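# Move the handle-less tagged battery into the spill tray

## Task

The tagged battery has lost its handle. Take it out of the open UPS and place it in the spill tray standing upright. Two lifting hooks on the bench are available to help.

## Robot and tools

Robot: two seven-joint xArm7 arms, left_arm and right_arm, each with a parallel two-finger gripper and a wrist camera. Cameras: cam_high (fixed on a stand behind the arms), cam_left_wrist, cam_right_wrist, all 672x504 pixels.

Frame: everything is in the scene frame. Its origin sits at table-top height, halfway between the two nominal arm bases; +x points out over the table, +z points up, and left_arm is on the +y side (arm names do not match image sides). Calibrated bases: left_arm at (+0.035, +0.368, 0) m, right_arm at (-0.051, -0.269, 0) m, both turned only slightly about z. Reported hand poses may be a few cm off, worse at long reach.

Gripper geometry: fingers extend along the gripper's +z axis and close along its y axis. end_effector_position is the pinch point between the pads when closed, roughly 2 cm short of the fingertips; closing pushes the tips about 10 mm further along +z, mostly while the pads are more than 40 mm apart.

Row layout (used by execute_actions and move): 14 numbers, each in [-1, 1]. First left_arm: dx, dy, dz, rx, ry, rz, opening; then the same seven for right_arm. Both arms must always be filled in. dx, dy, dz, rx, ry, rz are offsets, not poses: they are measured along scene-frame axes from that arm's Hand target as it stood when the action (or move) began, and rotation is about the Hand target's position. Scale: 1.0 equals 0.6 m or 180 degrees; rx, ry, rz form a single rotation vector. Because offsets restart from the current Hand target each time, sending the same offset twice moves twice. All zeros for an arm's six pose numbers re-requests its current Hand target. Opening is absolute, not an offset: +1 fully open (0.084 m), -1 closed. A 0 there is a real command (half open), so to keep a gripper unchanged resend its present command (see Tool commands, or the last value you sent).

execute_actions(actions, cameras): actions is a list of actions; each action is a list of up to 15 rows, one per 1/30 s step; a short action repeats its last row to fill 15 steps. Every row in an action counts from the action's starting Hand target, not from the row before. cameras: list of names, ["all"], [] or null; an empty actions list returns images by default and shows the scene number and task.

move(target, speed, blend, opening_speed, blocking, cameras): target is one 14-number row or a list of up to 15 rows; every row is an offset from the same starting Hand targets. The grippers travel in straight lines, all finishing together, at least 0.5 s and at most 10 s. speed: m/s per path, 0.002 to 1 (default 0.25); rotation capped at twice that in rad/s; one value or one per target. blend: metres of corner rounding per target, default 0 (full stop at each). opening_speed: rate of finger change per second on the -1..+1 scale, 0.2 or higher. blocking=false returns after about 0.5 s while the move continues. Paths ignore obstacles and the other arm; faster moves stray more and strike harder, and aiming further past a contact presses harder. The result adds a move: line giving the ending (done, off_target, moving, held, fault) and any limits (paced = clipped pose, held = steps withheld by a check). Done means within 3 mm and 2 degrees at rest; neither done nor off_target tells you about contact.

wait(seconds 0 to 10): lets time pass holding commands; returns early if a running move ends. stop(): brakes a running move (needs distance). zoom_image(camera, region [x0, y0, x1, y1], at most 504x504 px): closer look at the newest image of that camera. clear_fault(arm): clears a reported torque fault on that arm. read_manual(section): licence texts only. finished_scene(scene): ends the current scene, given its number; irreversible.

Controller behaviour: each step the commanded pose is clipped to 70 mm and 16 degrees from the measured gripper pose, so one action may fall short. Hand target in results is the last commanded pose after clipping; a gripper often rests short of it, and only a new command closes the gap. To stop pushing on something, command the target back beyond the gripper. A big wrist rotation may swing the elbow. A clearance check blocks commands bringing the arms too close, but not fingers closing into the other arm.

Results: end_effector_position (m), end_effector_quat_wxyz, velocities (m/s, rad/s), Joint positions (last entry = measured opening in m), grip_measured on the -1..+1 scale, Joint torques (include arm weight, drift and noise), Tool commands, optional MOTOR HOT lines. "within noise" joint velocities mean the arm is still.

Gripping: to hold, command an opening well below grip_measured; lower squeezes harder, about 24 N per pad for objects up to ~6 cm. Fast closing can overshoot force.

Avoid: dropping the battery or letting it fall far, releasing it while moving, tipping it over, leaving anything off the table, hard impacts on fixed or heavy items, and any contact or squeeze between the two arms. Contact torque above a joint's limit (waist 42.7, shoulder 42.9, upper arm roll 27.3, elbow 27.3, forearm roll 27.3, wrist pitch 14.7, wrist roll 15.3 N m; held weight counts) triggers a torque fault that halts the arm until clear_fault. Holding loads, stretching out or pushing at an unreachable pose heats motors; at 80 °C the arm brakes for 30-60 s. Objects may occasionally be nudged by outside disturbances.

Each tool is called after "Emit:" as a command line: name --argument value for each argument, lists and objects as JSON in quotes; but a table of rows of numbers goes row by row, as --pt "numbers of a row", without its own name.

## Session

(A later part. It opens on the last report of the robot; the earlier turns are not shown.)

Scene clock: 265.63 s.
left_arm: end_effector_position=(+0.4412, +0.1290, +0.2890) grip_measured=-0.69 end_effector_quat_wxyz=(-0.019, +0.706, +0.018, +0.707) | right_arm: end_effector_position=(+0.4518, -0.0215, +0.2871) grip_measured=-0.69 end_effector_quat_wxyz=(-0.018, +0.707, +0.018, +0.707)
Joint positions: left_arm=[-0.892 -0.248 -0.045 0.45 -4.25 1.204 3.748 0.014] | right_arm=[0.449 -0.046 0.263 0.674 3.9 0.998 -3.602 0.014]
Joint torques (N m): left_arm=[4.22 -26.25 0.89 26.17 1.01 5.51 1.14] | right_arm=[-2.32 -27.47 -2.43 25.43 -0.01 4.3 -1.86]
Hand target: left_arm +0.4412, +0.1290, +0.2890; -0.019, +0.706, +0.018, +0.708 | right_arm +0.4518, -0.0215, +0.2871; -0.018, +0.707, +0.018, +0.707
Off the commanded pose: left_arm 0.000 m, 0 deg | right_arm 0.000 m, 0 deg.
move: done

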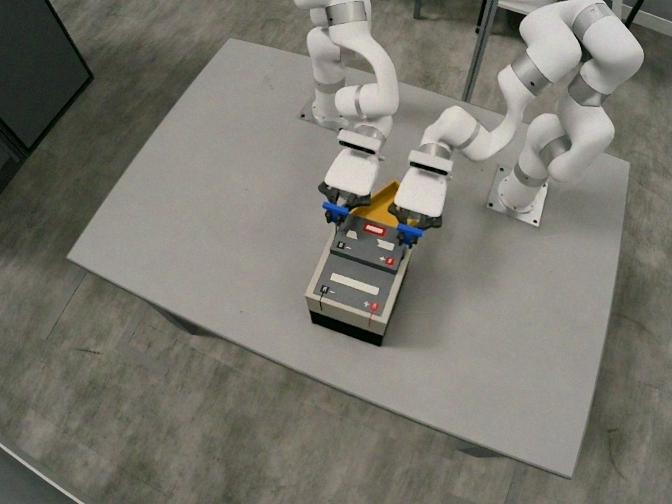

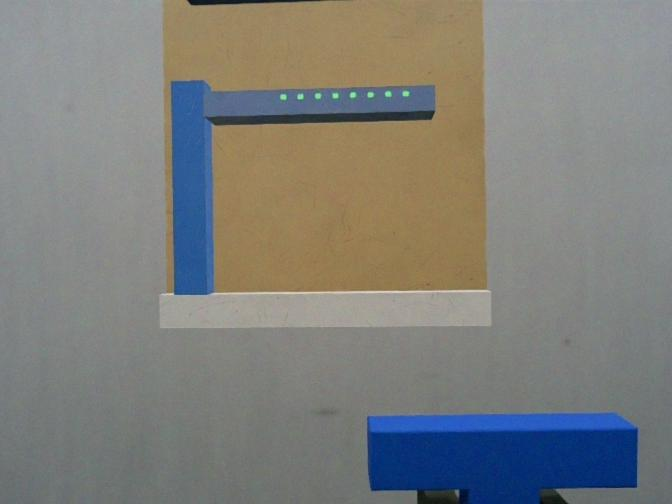

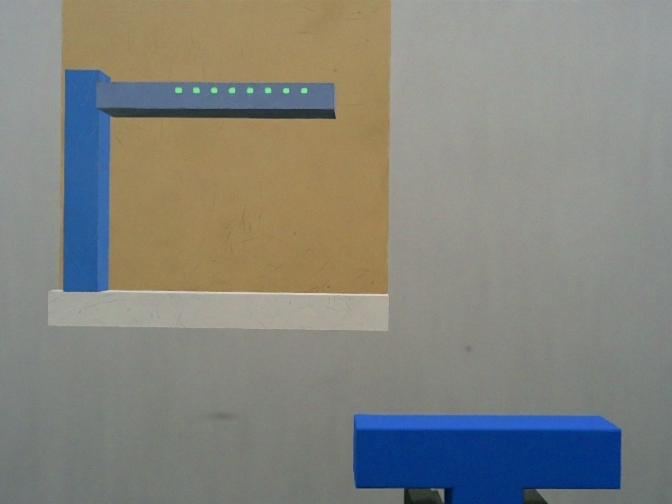

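Emit:
move --target '[0,0,0.1,0,0,0,-1,0,0,0.1,0,0,0,-1]' --speed 0.08 --cameras '["all"]'

Emit:
zoom_image --camera "cam_high" --region '[300, 180, 460, 300]'

Scene clock: 267.20 s.
left_arm: end_effector_position=(+0.4412, +0.1290, +0.3490) grip_measured=-0.69 end_effector_quat_wxyz=(-0.019, +0.706, +0.018, +0.707) | right_arm: end_effector_position=(+0.4517, -0.0215, +0.3471) grip_measured=-0.69 end_effector_quat_wxyz=(-0.018, +0.707, +0.018, +0.707)
Joint positions: left_arm=[-0.886 -0.399 -0.027 0.491 -4.306 1.107 3.931 0.014] | right_arm=[0.437 -0.172 0.243 0.728 3.968 0.842 -3.719 0.014]
Joint torques (N m): left_arm=[3.71 -24.25 0.28 28.9 1.26 4.08 0.99] | right_arm=[-1.72 -26.34 -2.25 27.49 0.06 3.74 -1.71]
Hand target: left_arm +0.4412, +0.1290, +0.3490; -0.019, +0.706, +0.018, +0.708 | right_arm +0.4518, -0.0215, +0.3471; -0.018, +0.707, +0.018, +0.707
Off the commanded pose: left_arm 0.000 m, 0 deg | right_arm 0.000 m, 0 deg.
move: done

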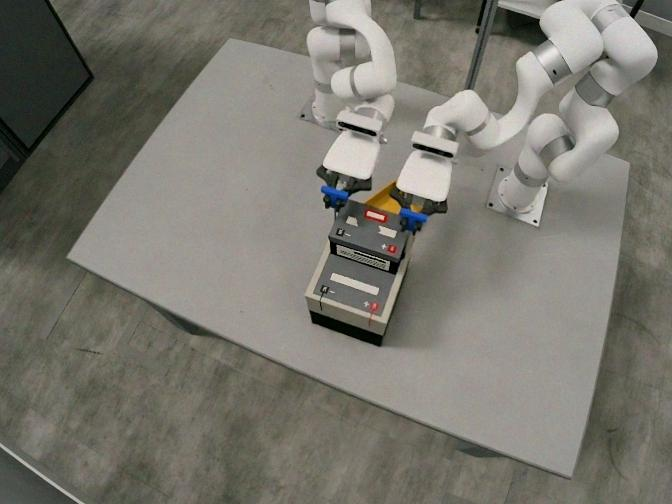

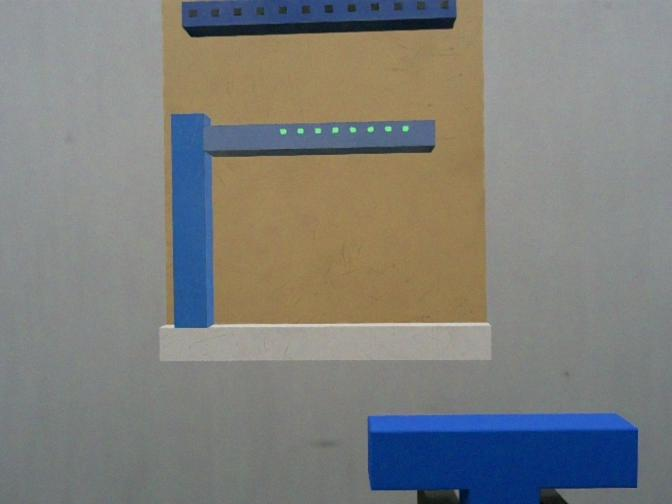

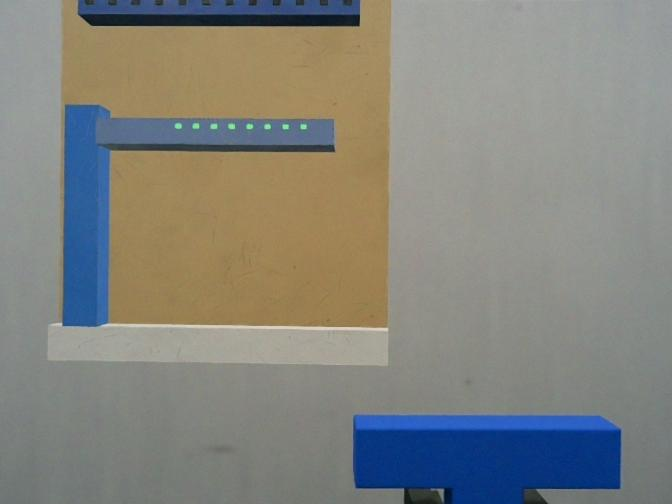

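Scaled by 3.150 from the camera's 672x504 image, which has a finer 960x720 frame.

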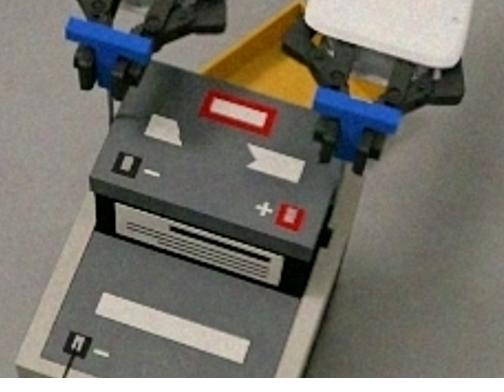

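Emit:
move --target '[0,0,0.2,0,0,0,-1,0,0,0.2,0,0,0,-1]' --speed 0.1 --cameras '["all"]'

Emit:
zoom_image --camera "cam_high" --region '[300, 180, 460, 300]'

Scene clock: 269.13 s.
left_arm: end_effector_position=(+0.4412, +0.1290, +0.4690) grip_measured=-0.69 end_effector_quat_wxyz=(-0.019, +0.706, +0.018, +0.708) | right_arm: end_effector_position=(+0.4518, -0.0215, +0.4671) grip_measured=-0.69 end_effector_quat_wxyz=(-0.018, +0.707, +0.018, +0.707)
Joint positions: left_arm=[-0.886 -0.561 0.006 0.664 -4.463 0.98 4.291 0.014] | right_arm=[0.408 -0.316 0.2 0.905 4.188 0.589 -4.035 0.014]
Joint torques (N m): left_arm=[-5.32 -21.73 -1.02 31.32 1.42 0.77 0.77] | right_arm=[-0.82 -24.35 -1.29 29.64 0.63 1.68 -1.46]
Hand target: left_arm +0.4412, +0.1290, +0.4690; -0.019, +0.706, +0.018, +0.708 | right_arm +0.4518, -0.0215, +0.4671; -0.018, +0.707, +0.018, +0.707
Off the commanded pose: left_arm 0.000 m, 0 deg | right_arm 0.000 m, 0 deg.
move: done

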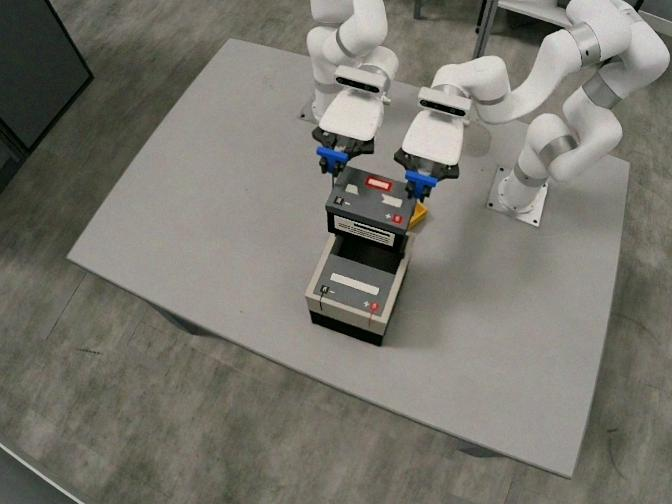

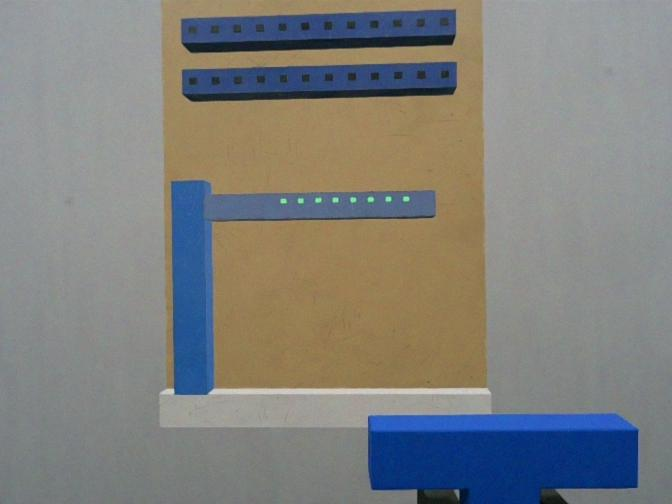

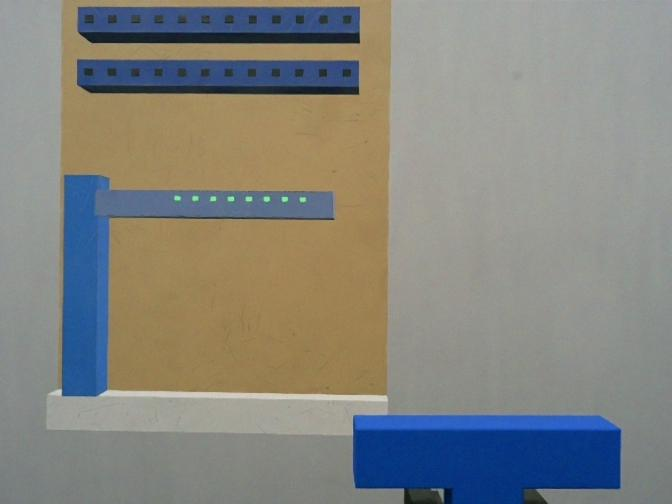

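Scaled by 3.150 from the camera's 672x504 image, which has a finer 960x720 frame.

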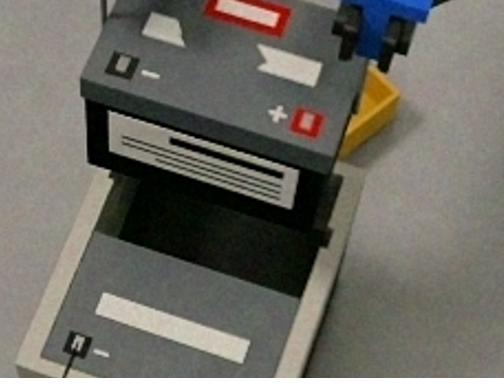

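Emit:
move --pt "-0.0711 -0.0091 0 0 0 0.0537 -1 -0.0292 -0.0025 0 0 0 0.0537 -1" --pt "-0.1413 -0.0216 0 0 0 0.1074 -1 -0.0592 -0.0016 0 0 0 0.1074 -1" --speed 0.08 --blend '[0.01,0]' --cameras '["all"]'

Emit:
zoom_image --camera "cam_high" --region '[280, 150, 460, 285]'

Scene clock: 276.77 s.
left_arm: end_effector_position=(+0.3564, +0.1160, +0.4690) grip_measured=-0.69 end_effector_quat_wxyz=(-0.137, +0.693, +0.137, +0.694) | right_arm: end_effector_position=(+0.4162, -0.0225, +0.4671) grip_measured=-0.69 end_effector_quat_wxyz=(-0.136, +0.694, +0.137, +0.694)
Joint positions: left_arm=[-0.94 -0.396 -0.336 0.802 -4.856 1.59 4.323 0.014] | right_arm=[0.597 -0.435 -0.063 0.864 3.518 0.295 -3.53 0.014]
Joint torques (N m): left_arm=[-4.93 -13.15 -2.36 27.83 4.04 3.04 -1.84] | right_arm=[4.78 -21.68 3.5 22.59 -0.69 3.94 2.81]
Hand target: left_arm +0.3564, +0.1160, +0.4690; -0.137, +0.693, +0.137, +0.694 | right_arm +0.4162, -0.0225, +0.4671; -0.136, +0.694, +0.137, +0.694
Off the commanded pose: left_arm 0.000 m, 0 deg | right_arm 0.000 m, 0 deg.
move: done

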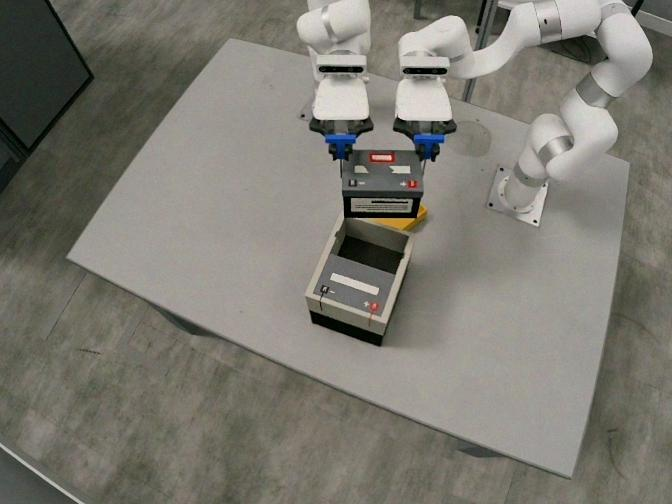

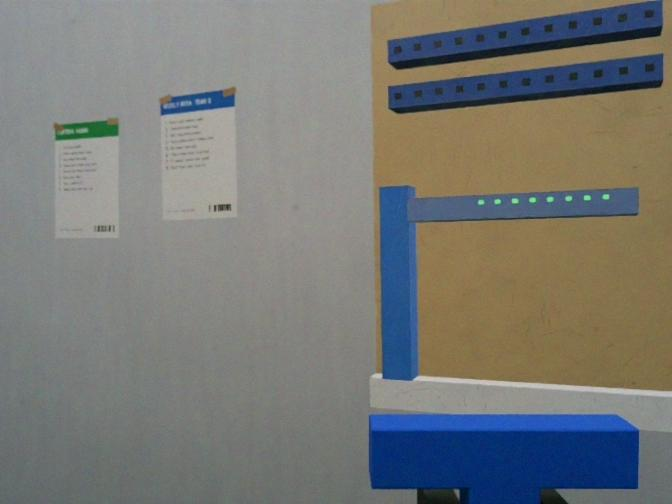

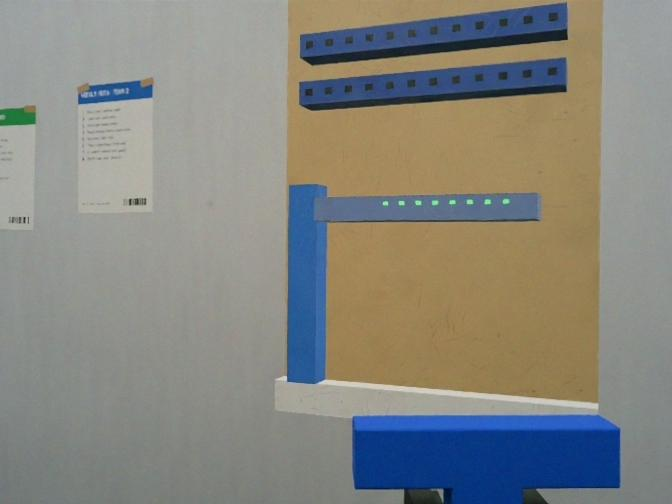

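Scaled by 2.800 from the camera's 672x504 image, which has a finer 960x720 frame.

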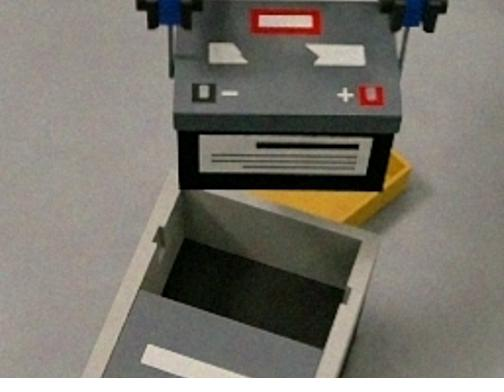

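Emit:
move --pt "-0.0688 -0.0158 -0.0208 0 0 0.0537 -1 -0.0315 0.0042 -0.0208 0 0 0.0537 -1" --pt "-0.1357 -0.0346 -0.0417 0 0 0.1074 -1 -0.0648 0.0115 -0.0417 0 0 0.1074 -1" --speed 0.08 --blend '[0.01,0]' --cameras '["all"]'

Emit:
zoom_image --camera "cam_high" --region '[280, 150, 460, 285]'

Scene clock: 280.23 s.
left_arm: end_effector_position=(+0.2750, +0.0953, +0.4440) grip_measured=-0.69 end_effector_quat_wxyz=(-0.252, +0.660, +0.251, +0.661) | right_arm: end_effector_position=(+0.3774, -0.0156, +0.4421) grip_measured=-0.69 end_effector_quat_wxyz=(-0.251, +0.661, +0.251, +0.661)
Joint positions: left_arm=[-0.984 -0.014 -0.559 1.115 -5.064 2.19 4.159 0.014] | right_arm=[1.072 -0.594 -0.468 0.752 2.787 0.268 -3.056 0.014]
Joint torques (N m): left_arm=[-3.95 -18.29 -1.98 23.22 4.82 3.65 -2.1] | right_arm=[5.67 -16 13.76 20.18 -1.05 5.28 3.24]
Hand target: left_arm +0.2750, +0.0953, +0.4440; -0.252, +0.660, +0.251, +0.661 | right_arm +0.3774, -0.0156, +0.4421; -0.251, +0.661, +0.251, +0.661
Off the commanded pose: left_arm 0.000 m, 0 deg | right_arm 0.000 m, 0 deg.
move: done

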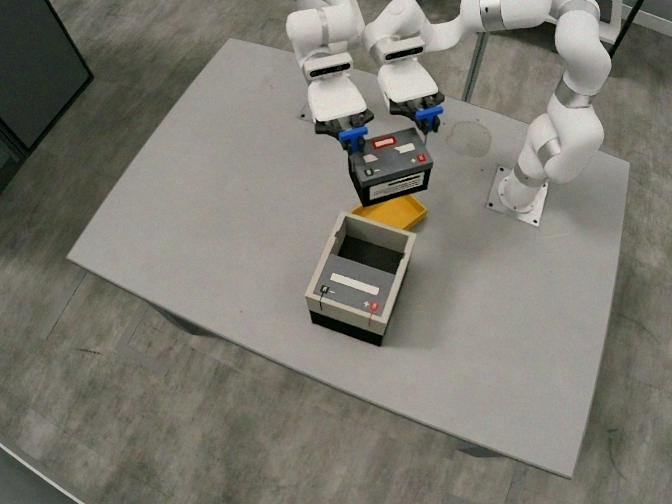

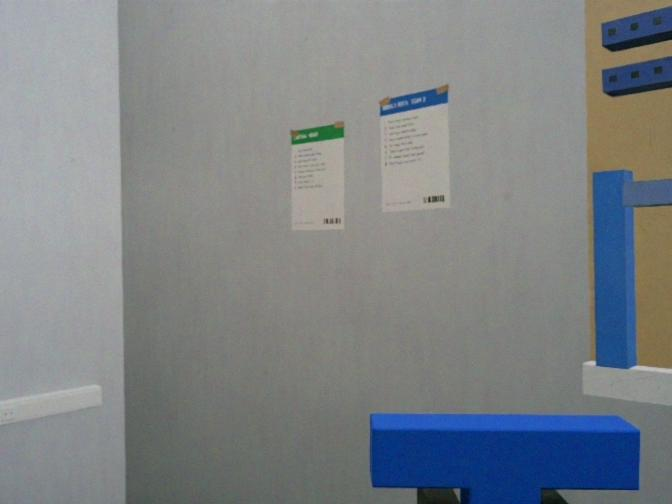

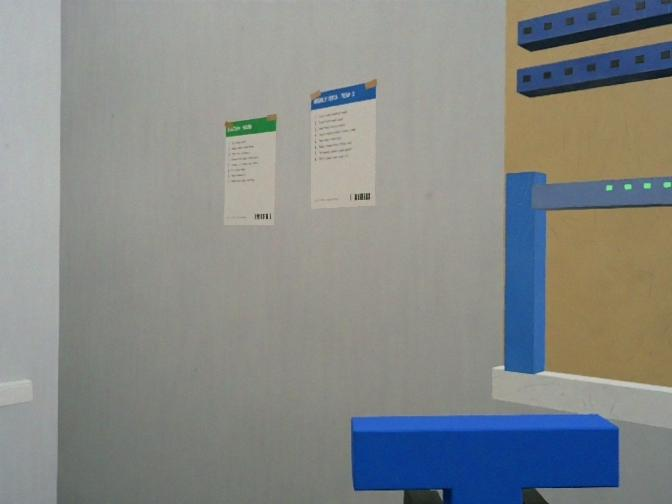

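Scaled by 2.800 from the camera's 672x504 image, which has a finer 960x720 frame.

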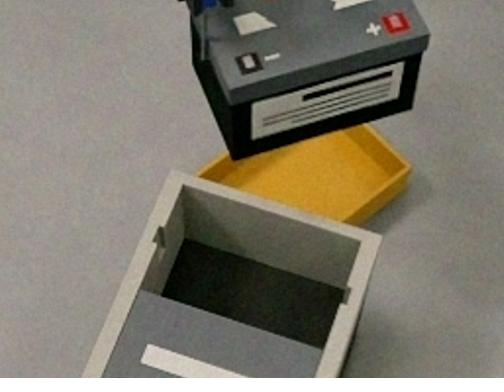

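Emit:
move --pt "-0.0644 -0.0214 -0.0208 0 0 0.0537 -1 -0.0358 0.0098 -0.0208 0 0 0.0537 -1" --pt "-0.1261 -0.045 -0.0333 0 0 0.1074 -1 -0.0745 0.0219 -0.0333 0 0 0.1074 -1" --speed 0.08 --blend '[0.01,0]' --cameras '["all"]'

Emit:
zoom_image --camera "cam_high" --region '[280, 120, 460, 255]'

Scene clock: 283.40 s.
left_arm: end_effector_position=(+0.1993, +0.0683, +0.4240) grip_measured=-0.68 end_effector_quat_wxyz=(-0.359, +0.609, +0.358, +0.610) | right_arm: end_effector_position=(+0.3326, -0.0024, +0.4221) grip_measured=-0.69 end_effector_quat_wxyz=(-0.358, +0.609, +0.359, +0.610)
Joint positions: left_arm=[-1.136 0.382 -0.561 1.55 -5.256 2.666 3.898 0.014] | right_arm=[1.507 -0.909 -0.782 0.665 2.164 0.15 -2.765 0.014]
Joint torques (N m): left_arm=[-1.94 -26.44 1.27 20.26 4.21 5.25 -2.4] | right_arm=[6.26 -6.72 24.54 14.1 -0.86 5.44 3.37]
Hand target: left_arm +0.1993, +0.0683, +0.4240; -0.359, +0.609, +0.358, +0.610 | right_arm +0.3327, -0.0024, +0.4221; -0.358, +0.609, +0.359, +0.610
Off the commanded pose: left_arm 0.000 m, 0 deg | right_arm 0.000 m, 0 deg.
move: done

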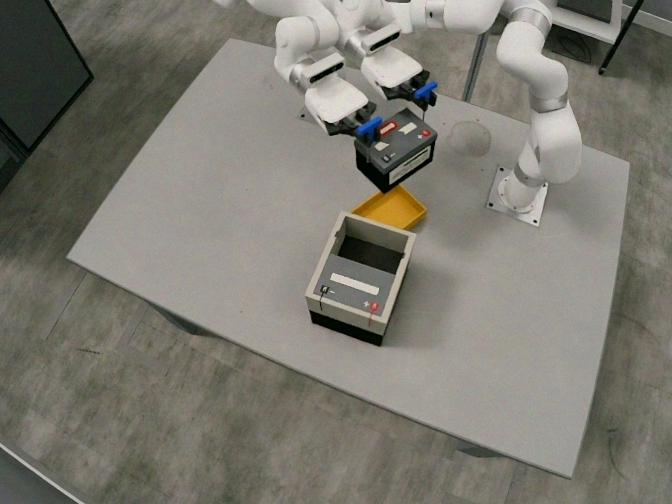

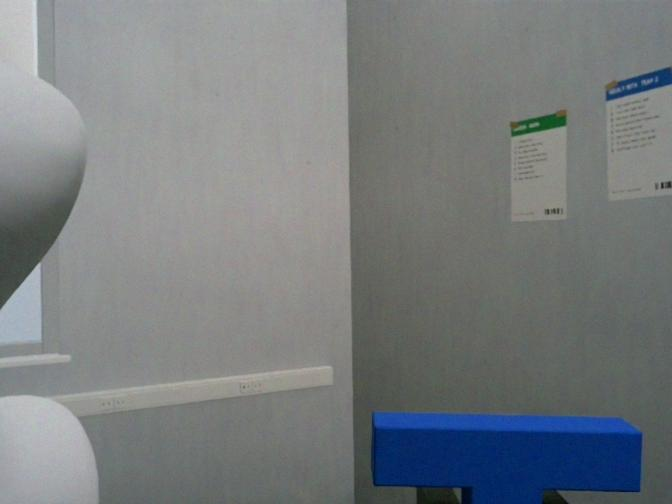

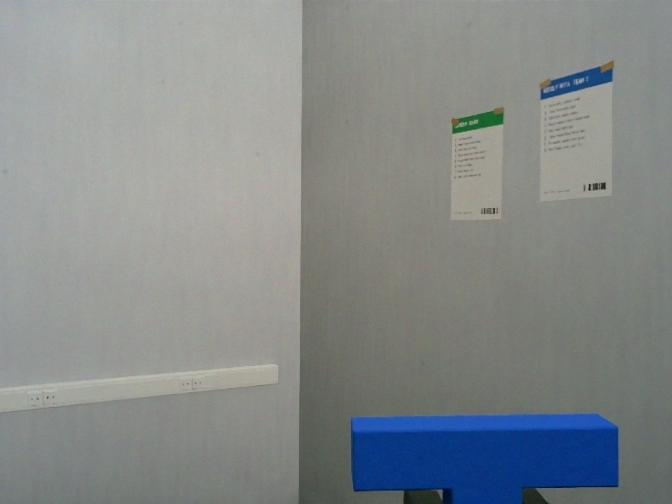

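Scaled by 2.800 from the camera's 672x504 image, which has a finer 960x720 frame.

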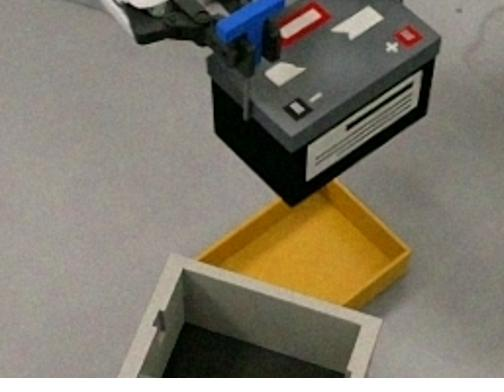

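Emit:
move --target '[-0.0024,-0.0045,-0.1333,0,0,0.0128,-1,0.0024,0.0045,-0.1333,0,0,0.0128,-1]' --speed 0.08 --cameras '["all"]'

Emit:
zoom_image --camera "cam_high" --region '[300, 120, 450, 240]'

Scene clock: 285.70 s.
left_arm: end_effector_position=(+0.1979, +0.0656, +0.3441) grip_measured=-0.68 end_effector_quat_wxyz=(-0.372, +0.602, +0.371, +0.602) | right_arm: end_effector_position=(+0.3341, +0.0003, +0.3422) grip_measured=-0.69 end_effector_quat_wxyz=(-0.371, +0.602, +0.371, +0.602)
Joint positions: left_arm=[-1.139 0.494 -0.519 1.507 -5.424 2.578 3.657 0.014] | right_arm=[1.529 -0.858 -0.995 0.545 2.116 0.367 -2.877 0.014]
Joint torques (N m): left_arm=[-1.84 -29.3 1.18 13.34 3.84 4.36 -2.49] | right_arm=[6.45 4.19 23.74 9.73 -0.9 8.27 -0.68]
Hand target: left_arm +0.1979, +0.0656, +0.3440; -0.372, +0.601, +0.371, +0.602 | right_arm +0.3341, +0.0003, +0.3421; -0.371, +0.602, +0.371, +0.602
Off the commanded pose: left_arm 0.000 m, 0 deg | right_arm 0.000 m, 0 deg.
move: done

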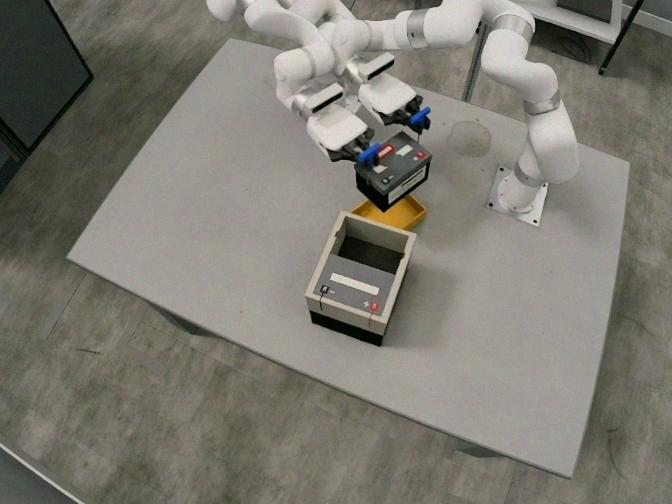

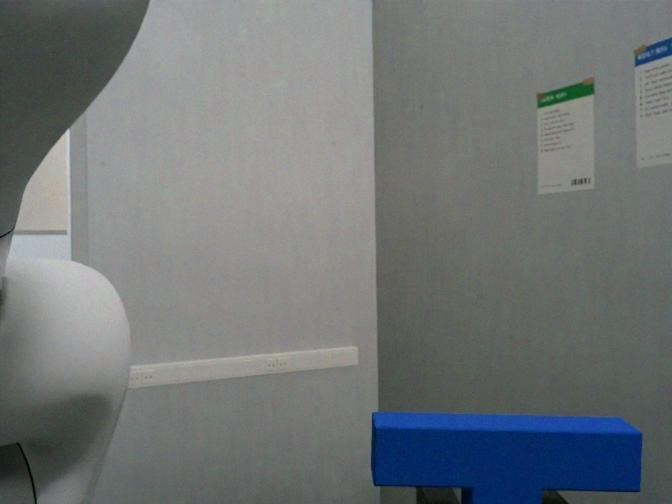

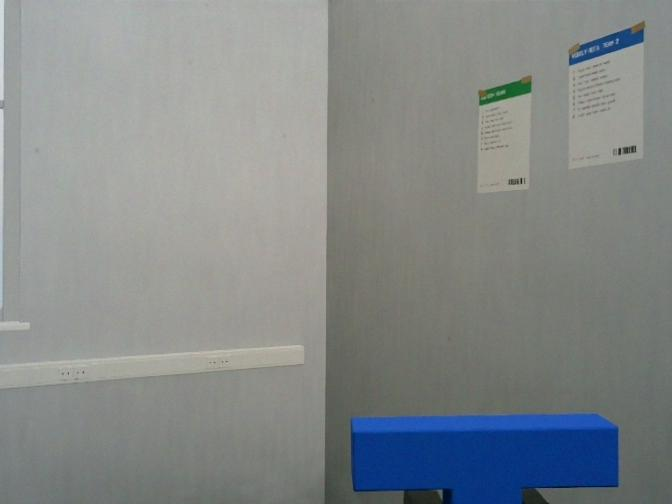

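Scaled by 3.360 from the camera's 672x504 image, which has a finer 960x720 frame.

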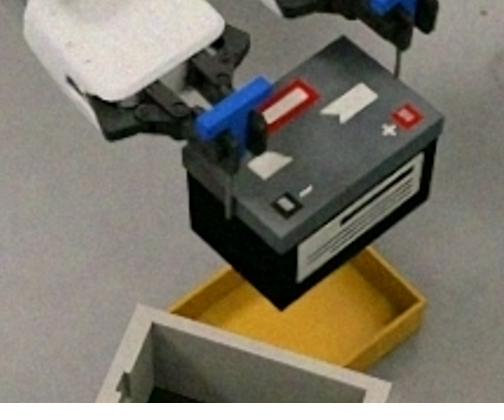

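Emit:
move --target '[0,0,-0.11,0,0,0,-1,0,0,-0.11,0,0,0,-1]' --speed 0.08 --cameras '["cam_high"]'

Emit:
zoom_image --camera "cam_high" --region '[330, 130, 450, 240]'

Scene clock: 287.70 s.
left_arm: end_effector_position=(+0.1979, +0.0656, +0.2781) grip_measured=-0.68 end_effector_quat_wxyz=(-0.372, +0.602, +0.371, +0.602) | right_arm: end_effector_position=(+0.3341, +0.0003, +0.2762) grip_measured=-0.69 end_effector_quat_wxyz=(-0.371, +0.602, +0.371, +0.602)
Joint positions: left_arm=[-1.143 0.587 -0.494 1.462 -5.494 2.478 3.516 0.014] | right_arm=[1.602 -0.761 -1.219 0.48 2.115 0.568 -3.01 0.014]
Joint torques (N m): left_arm=[-1.7 -31.31 1 12.81 3.48 5.4 -2.41] | right_arm=[6.38 4.76 22.85 6.23 -1.4 8 -0.7]
Hand target: left_arm +0.1979, +0.0656, +0.2780; -0.372, +0.601, +0.371, +0.602 | right_arm +0.3341, +0.0003, +0.2761; -0.371, +0.602, +0.371, +0.602
Off the commanded pose: left_arm 0.000 m, 0 deg | right_arm 0.000 m, 0 deg.
move: done
Images, in order (width x height): cam_high 672x504.

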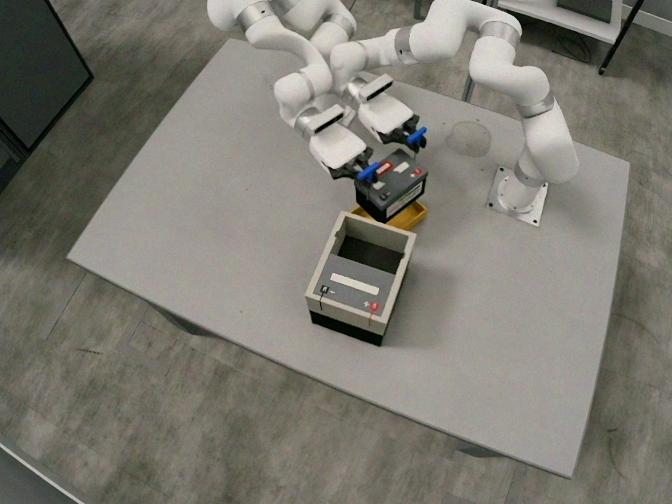

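Scaled by 4.200 from the camera's 672x504 image, which has a finer 960x720 frame.

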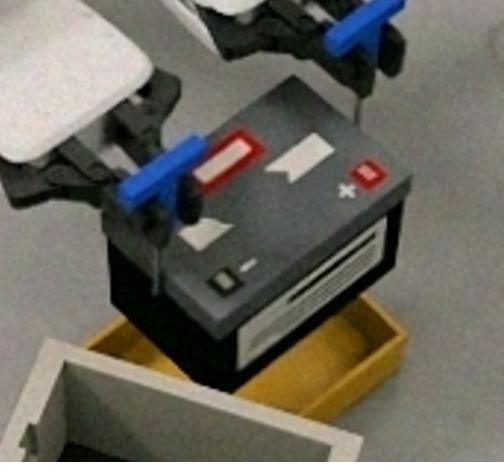

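Emit:
move --target '[0,0,-0.0833,0,0,0,-1,0,0,-0.0833,0,0,0,-1]' --speed 0.08 --cameras '["cam_high"]'

Emit:
zoom_image --camera "cam_high" --region '[340, 160, 440, 260]'

Scene clock: 290.17 s.
left_arm: end_effector_position=(+0.1979, +0.0656, +0.2281) grip_measured=-0.68 end_effector_quat_wxyz=(-0.372, +0.601, +0.370, +0.602) | right_arm: end_effector_position=(+0.3341, +0.0003, +0.2262) grip_measured=-0.69 end_effector_quat_wxyz=(-0.371, +0.602, +0.371, +0.602)
Joint positions: left_arm=[-1.15 0.675 -0.473 1.451 -5.522 2.405 3.43 0.014] | right_arm=[1.749 -0.688 -1.463 0.462 2.095 0.723 -3.106 0.014]
Joint torques (N m): left_arm=[-1.78 -32.79 1 18.77 3.43 6.15 -2.44] | right_arm=[6.35 6.36 22.46 9.24 -1.85 7.74 -0.66]
Hand target: left_arm +0.1979, +0.0656, +0.2281; -0.372, +0.601, +0.371, +0.602 | right_arm +0.3341, +0.0003, +0.2261; -0.371, +0.602, +0.371, +0.602
Off the commanded pose: left_arm 0.000 m, 0 deg | right_arm 0.000 m, 0 deg.
move: done
Images, in order (width x height): cam_high 672x504.

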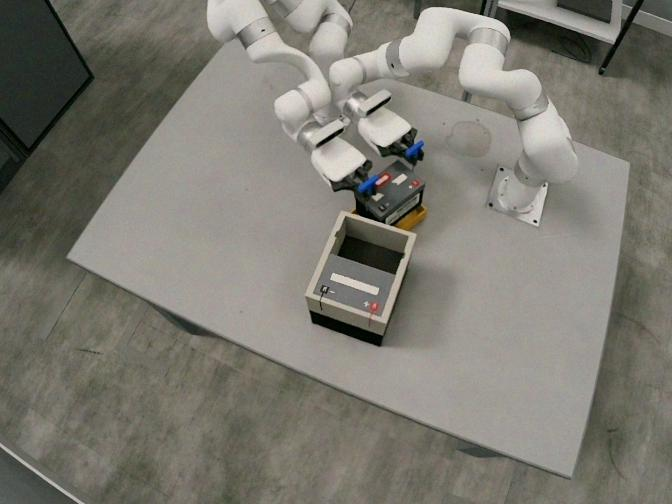

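Scaled by 5.040 from the camera's 672x504 image, which has a finer 960x720 frame.

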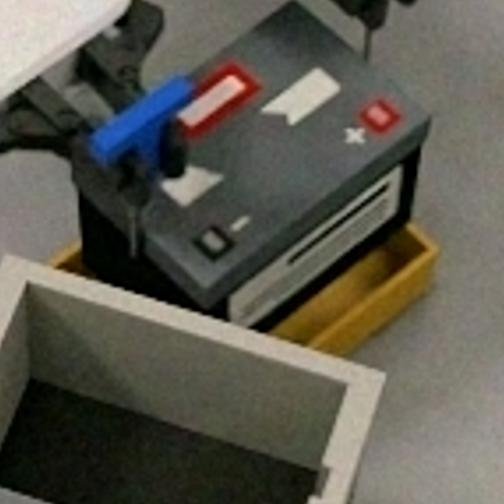

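Emit:
zoom_image --camera "cam_high" --region '[385, 185, 435, 235]'

Emit:
zoom_image --camera "cam_high" --region '[340, 185, 390, 235]'

Scaled by 10.080 from the camera's 672x504 image, which has a finer 960x720 frame.

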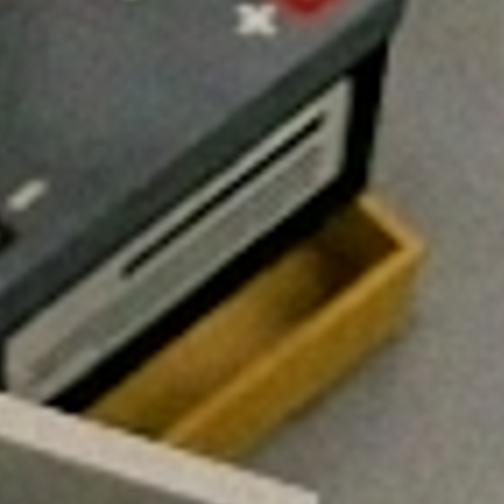

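Scaled by 10.080 from the camera's 672x504 image, which has a finer 960x720 frame.

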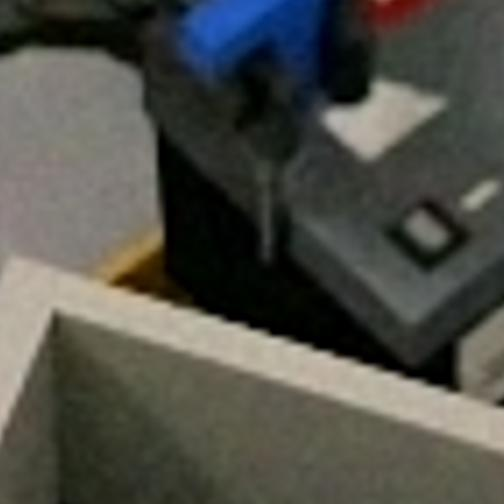

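Emit:
move --target '[0.003,-0.0015,-0.095,0,0,0,-1,0.003,-0.0015,-0.095,0,0,0,-1]' --speed 0.06 --cameras '["cam_high"]'

Emit:
zoom_image --camera "cam_high" --region '[340, 160, 440, 260]'

Scene clock: 293.20 s.
left_arm: end_effector_position=(+0.1997, +0.0647, +0.1711) grip_measured=-0.68 end_effector_quat_wxyz=(-0.372, +0.602, +0.371, +0.602) | right_arm: end_effector_position=(+0.3359, -0.0006, +0.1692) grip_measured=-0.69 end_effector_quat_wxyz=(-0.371, +0.602, +0.371, +0.602)
Joint positions: left_arm=[-1.161 0.791 -0.446 1.468 -5.528 2.329 3.354 0.014] | right_arm=[1.997 -0.725 -1.803 0.492 2.046 0.827 -3.242 0.014]
Joint torques (N m): left_arm=[-1.64 -34.98 1.29 18.1 6.16 6.77 -2.48] | right_arm=[6.76 -0.59 23.23 4.06 -2.48 6.95 -0.64]
Hand target: left_arm +0.1997, +0.0647, +0.1711; -0.372, +0.601, +0.371, +0.602 | right_arm +0.3359, -0.0006, +0.1691; -0.371, +0.602, +0.371, +0.602
Off the commanded pose: left_arm 0.000 m, 0 deg | right_arm 0.000 m, 0 deg.
move: done
Images, in order (width x height): cam_high 672x504.

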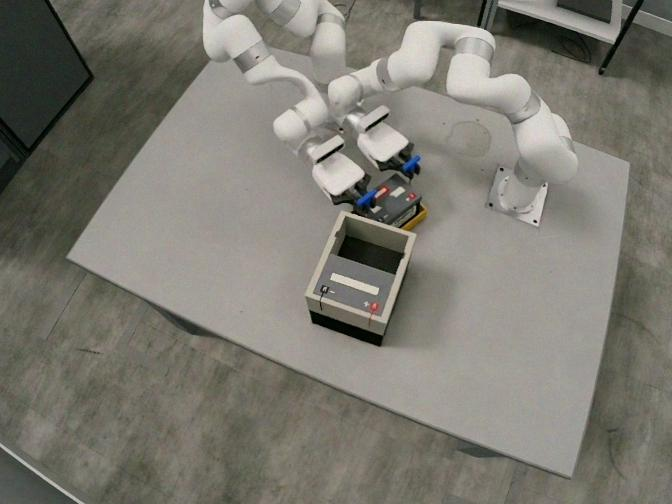

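Scaled by 5.040 from the camera's 672x504 image, which has a finer 960x720 frame.

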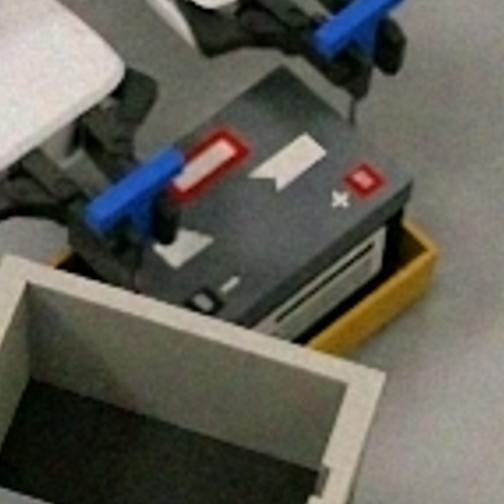

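Emit:
move --target '[0,0,-0.01,0,0,0,-1,0,0,-0.01,0,0,0,-1]' --speed 0.03

Emit:
move --target '[0,0,-0.0067,0,0,0,-1,0,0,-0.0067,0,0,0,-1]' --speed 0.03

Emit:
move --target '[0,0,-0.0067,0,0,0,-1,0,0,-0.0067,0,0,0,-1]' --speed 0.03

Scene clock: 294.47 s.
left_arm: end_effector_position=(+0.1997, +0.0647, +0.1651) grip_measured=-0.68 end_effector_quat_wxyz=(-0.372, +0.601, +0.370, +0.602) | right_arm: end_effector_position=(+0.3359, -0.0006, +0.1632) grip_measured=-0.69 end_effector_quat_wxyz=(-0.371, +0.602, +0.371, +0.602)
Joint positions: left_arm=[-1.163 0.804 -0.443 1.47 -5.528 2.322 3.347 0.014] | right_arm=[2.021 -0.737 -1.835 0.498 2.04 0.832 -3.258 0.014]
Joint torques (N m): left_arm=[-1.55 -34.37 1.12 18.14 3.5 5.33 -2.6] | right_arm=[5.51 0.93 17.3 2.52 -2.2 4.16 -0.68]
Hand target: left_arm +0.1997, +0.0647, +0.1651; -0.372, +0.601, +0.371, +0.602 | right_arm +0.3359, -0.0006, +0.1631; -0.371, +0.602, +0.371, +0.602
Off the commanded pose: left_arm 0.000 m, 0 deg | right_arm 0.000 m, 0 deg.
move: done

Scene clock: 295.20 s.
left_arm: end_effector_position=(+0.1996, +0.0647, +0.1613) grip_measured=-0.68 end_effector_quat_wxyz=(-0.372, +0.601, +0.370, +0.602) | right_arm: end_effector_position=(+0.3359, -0.0006, +0.1591) grip_measured=-0.69 end_effector_quat_wxyz=(-0.371, +0.602, +0.371, +0.602)
Joint positions: left_arm=[-1.164 0.812 -0.441 1.473 -5.529 2.318 3.343 0.014] | right_arm=[2.036 -0.746 -1.856 0.502 2.035 0.836 -3.269 0.014]
Joint torques (N m): left_arm=[1.04 -22.92 3.2 16.52 6.9 -5.58 -3.08] | right_arm=[4.5 1.94 12.14 3.64 -1.67 2.37 -1.21]
Hand target: left_arm +0.1997, +0.0647, +0.1610; -0.372, +0.601, +0.371, +0.602 | right_arm +0.3359, -0.0006, +0.1591; -0.371, +0.602, +0.371, +0.602
Off the commanded pose: left_arm 0.000 m, 0 deg | right_arm 0.000 m, 0 deg.
move: done

Scene clock: 295.93 s.
left_arm: end_effector_position=(+0.1997, +0.0647, +0.1571) grip_measured=-0.68 end_effector_quat_wxyz=(-0.372, +0.602, +0.370, +0.602) | right_arm: end_effector_position=(+0.3359, -0.0006, +0.1551) grip_measured=-0.69 end_effector_quat_wxyz=(-0.371, +0.602, +0.371, +0.602)
Joint positions: left_arm=[-1.165 0.821 -0.438 1.475 -5.529 2.312 3.339 0.014] | right_arm=[2.051 -0.756 -1.877 0.506 2.031 0.839 -3.279 0.014]
Joint torques (N m): left_arm=[1.4 -23.36 3.42 17.93 5.51 -7 -3.15] | right_arm=[4.33 2.33 12.37 3.4 -1.72 2.44 -1.2]
Hand target: left_arm +0.1997, +0.0647, +0.1570; -0.372, +0.601, +0.371, +0.602 | right_arm +0.3359, -0.0006, +0.1551; -0.371, +0.602, +0.371, +0.602
Off the commanded pose: left_arm 0.000 m, 0 deg | right_arm 0.000 m, 0 deg.
move: done

Emit:
move --target '[-0.0298,0.0149,0,0,0,0,-1,0.0298,-0.0149,0,0,0,0,-1]' --speed 0.05 --cameras '["all"]'

Emit:
zoom_image --camera "cam_high" --region '[340, 160, 440, 260]'

Scene clock: 297.37 s.
left_arm: end_effector_position=(+0.1818, +0.0736, +0.1570) grip_measured=-0.69 end_effector_quat_wxyz=(-0.372, +0.601, +0.371, +0.602) | right_arm: end_effector_position=(+0.3538, -0.0095, +0.1551) grip_measured=-0.69 end_effector_quat_wxyz=(-0.371, +0.602, +0.371, +0.602)
Joint positions: left_arm=[-1.176 0.8 -0.451 1.432 -5.577 2.304 3.294 0.014] | right_arm=[2.058 -0.765 -1.899 0.553 1.978 0.825 -3.229 0.014]
Joint torques (N m): left_arm=[-3.99 -34.49 -5.77 6.98 -1.02 1.26 -1.33] | right_arm=[2.3 3.57 12.41 8.63 -1.3 0.67 1.9]
Hand target: left_arm +0.1818, +0.0736, +0.1570; -0.372, +0.601, +0.371, +0.602 | right_arm +0.3538, -0.0096, +0.1551; -0.371, +0.602, +0.371, +0.602
Off the commanded pose: left_arm 0.000 m, 0 deg | right_arm 0.000 m, 0 deg.
move: done

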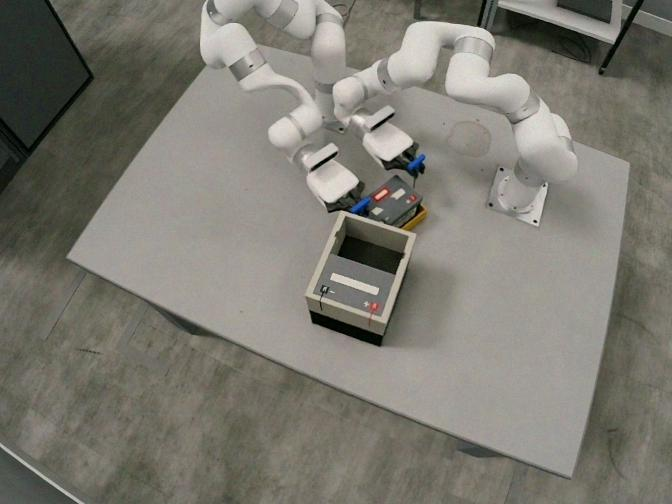

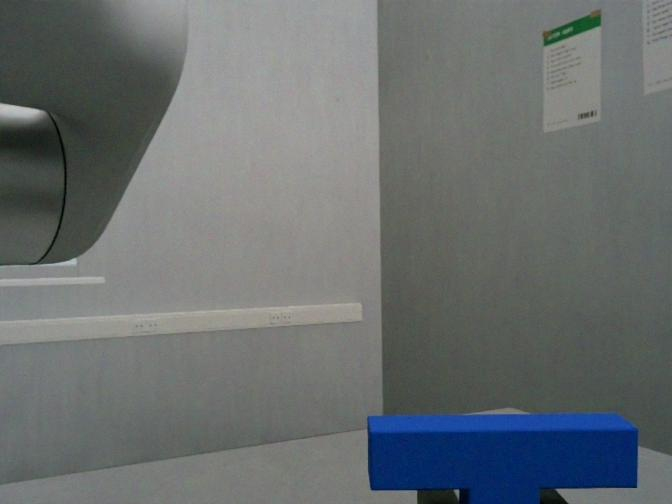

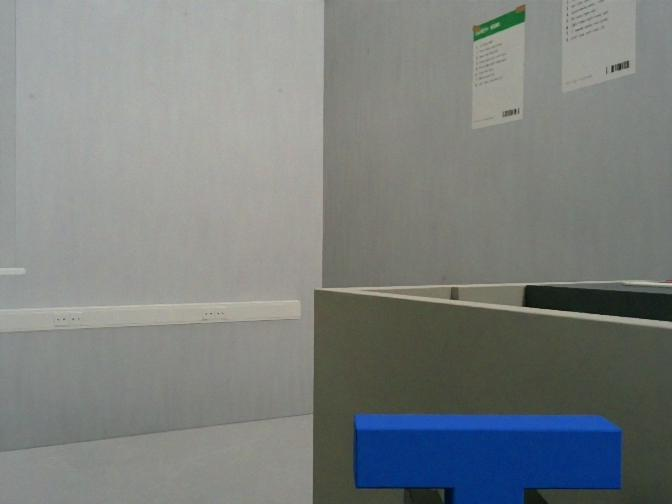

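Scaled by 5.040 from the camera's 672x504 image, which has a finer 960x720 frame.

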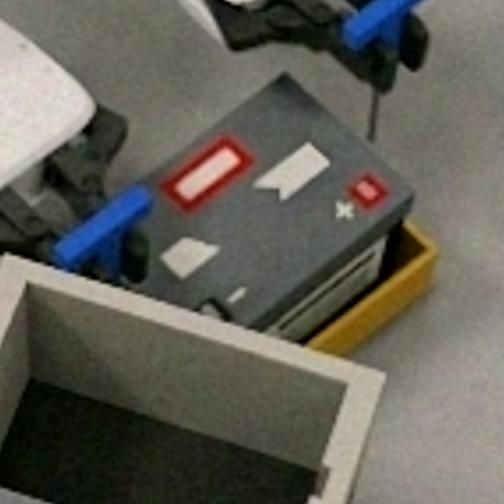

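Emit:
move --target '[0,0,0.17,0,0,0,-1,0,0,0.17,0,0,0,-1]' --speed 0.12 --cameras '["cam_high"]'

Emit:
zoom_image --camera "cam_high" --region '[340, 160, 440, 260]'

Scene clock: 299.17 s.
left_arm: end_effector_position=(+0.1818, +0.0736, +0.2590) grip_measured=-0.69 end_effector_quat_wxyz=(-0.372, +0.601, +0.371, +0.602) | right_arm: end_effector_position=(+0.3538, -0.0096, +0.2571) grip_measured=-0.69 end_effector_quat_wxyz=(-0.371, +0.602, +0.371, +0.602)
Joint positions: left_arm=[-1.155 0.597 -0.499 1.42 -5.556 2.448 3.44 0.014] | right_arm=[1.646 -0.649 -1.342 0.509 2.034 0.695 -2.949 0.014]
Joint torques (N m): left_arm=[4.29 -32.31 -5.17 14.9 2.04 4.28 1.31] | right_arm=[-2.59 -2.43 15.73 11.59 -1.34 0.62 2.05]
Hand target: left_arm +0.1818, +0.0736, +0.2590; -0.372, +0.601, +0.371, +0.602 | right_arm +0.3538, -0.0096, +0.2571; -0.371, +0.602, +0.371, +0.602
Off the commanded pose: left_arm 0.000 m, 0 deg | right_arm 0.000 m, 0 deg.
move: done
Images, in order (width x height): cam_high 672x504.

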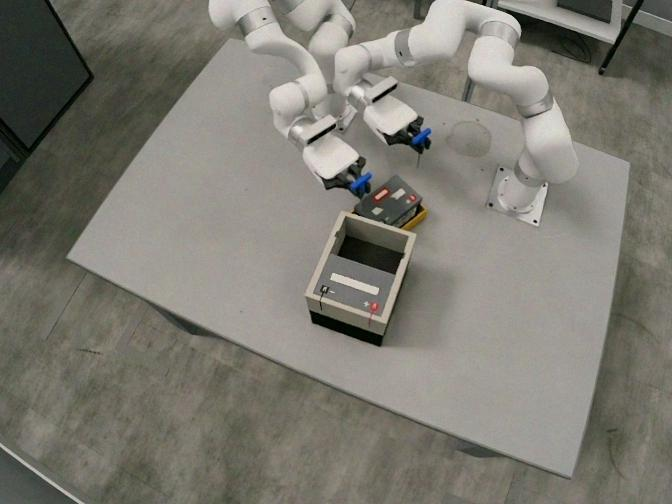

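Scaled by 5.040 from the camera's 672x504 image, which has a finer 960x720 frame.

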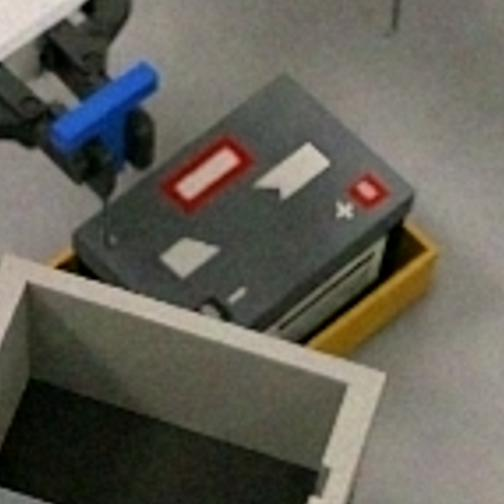

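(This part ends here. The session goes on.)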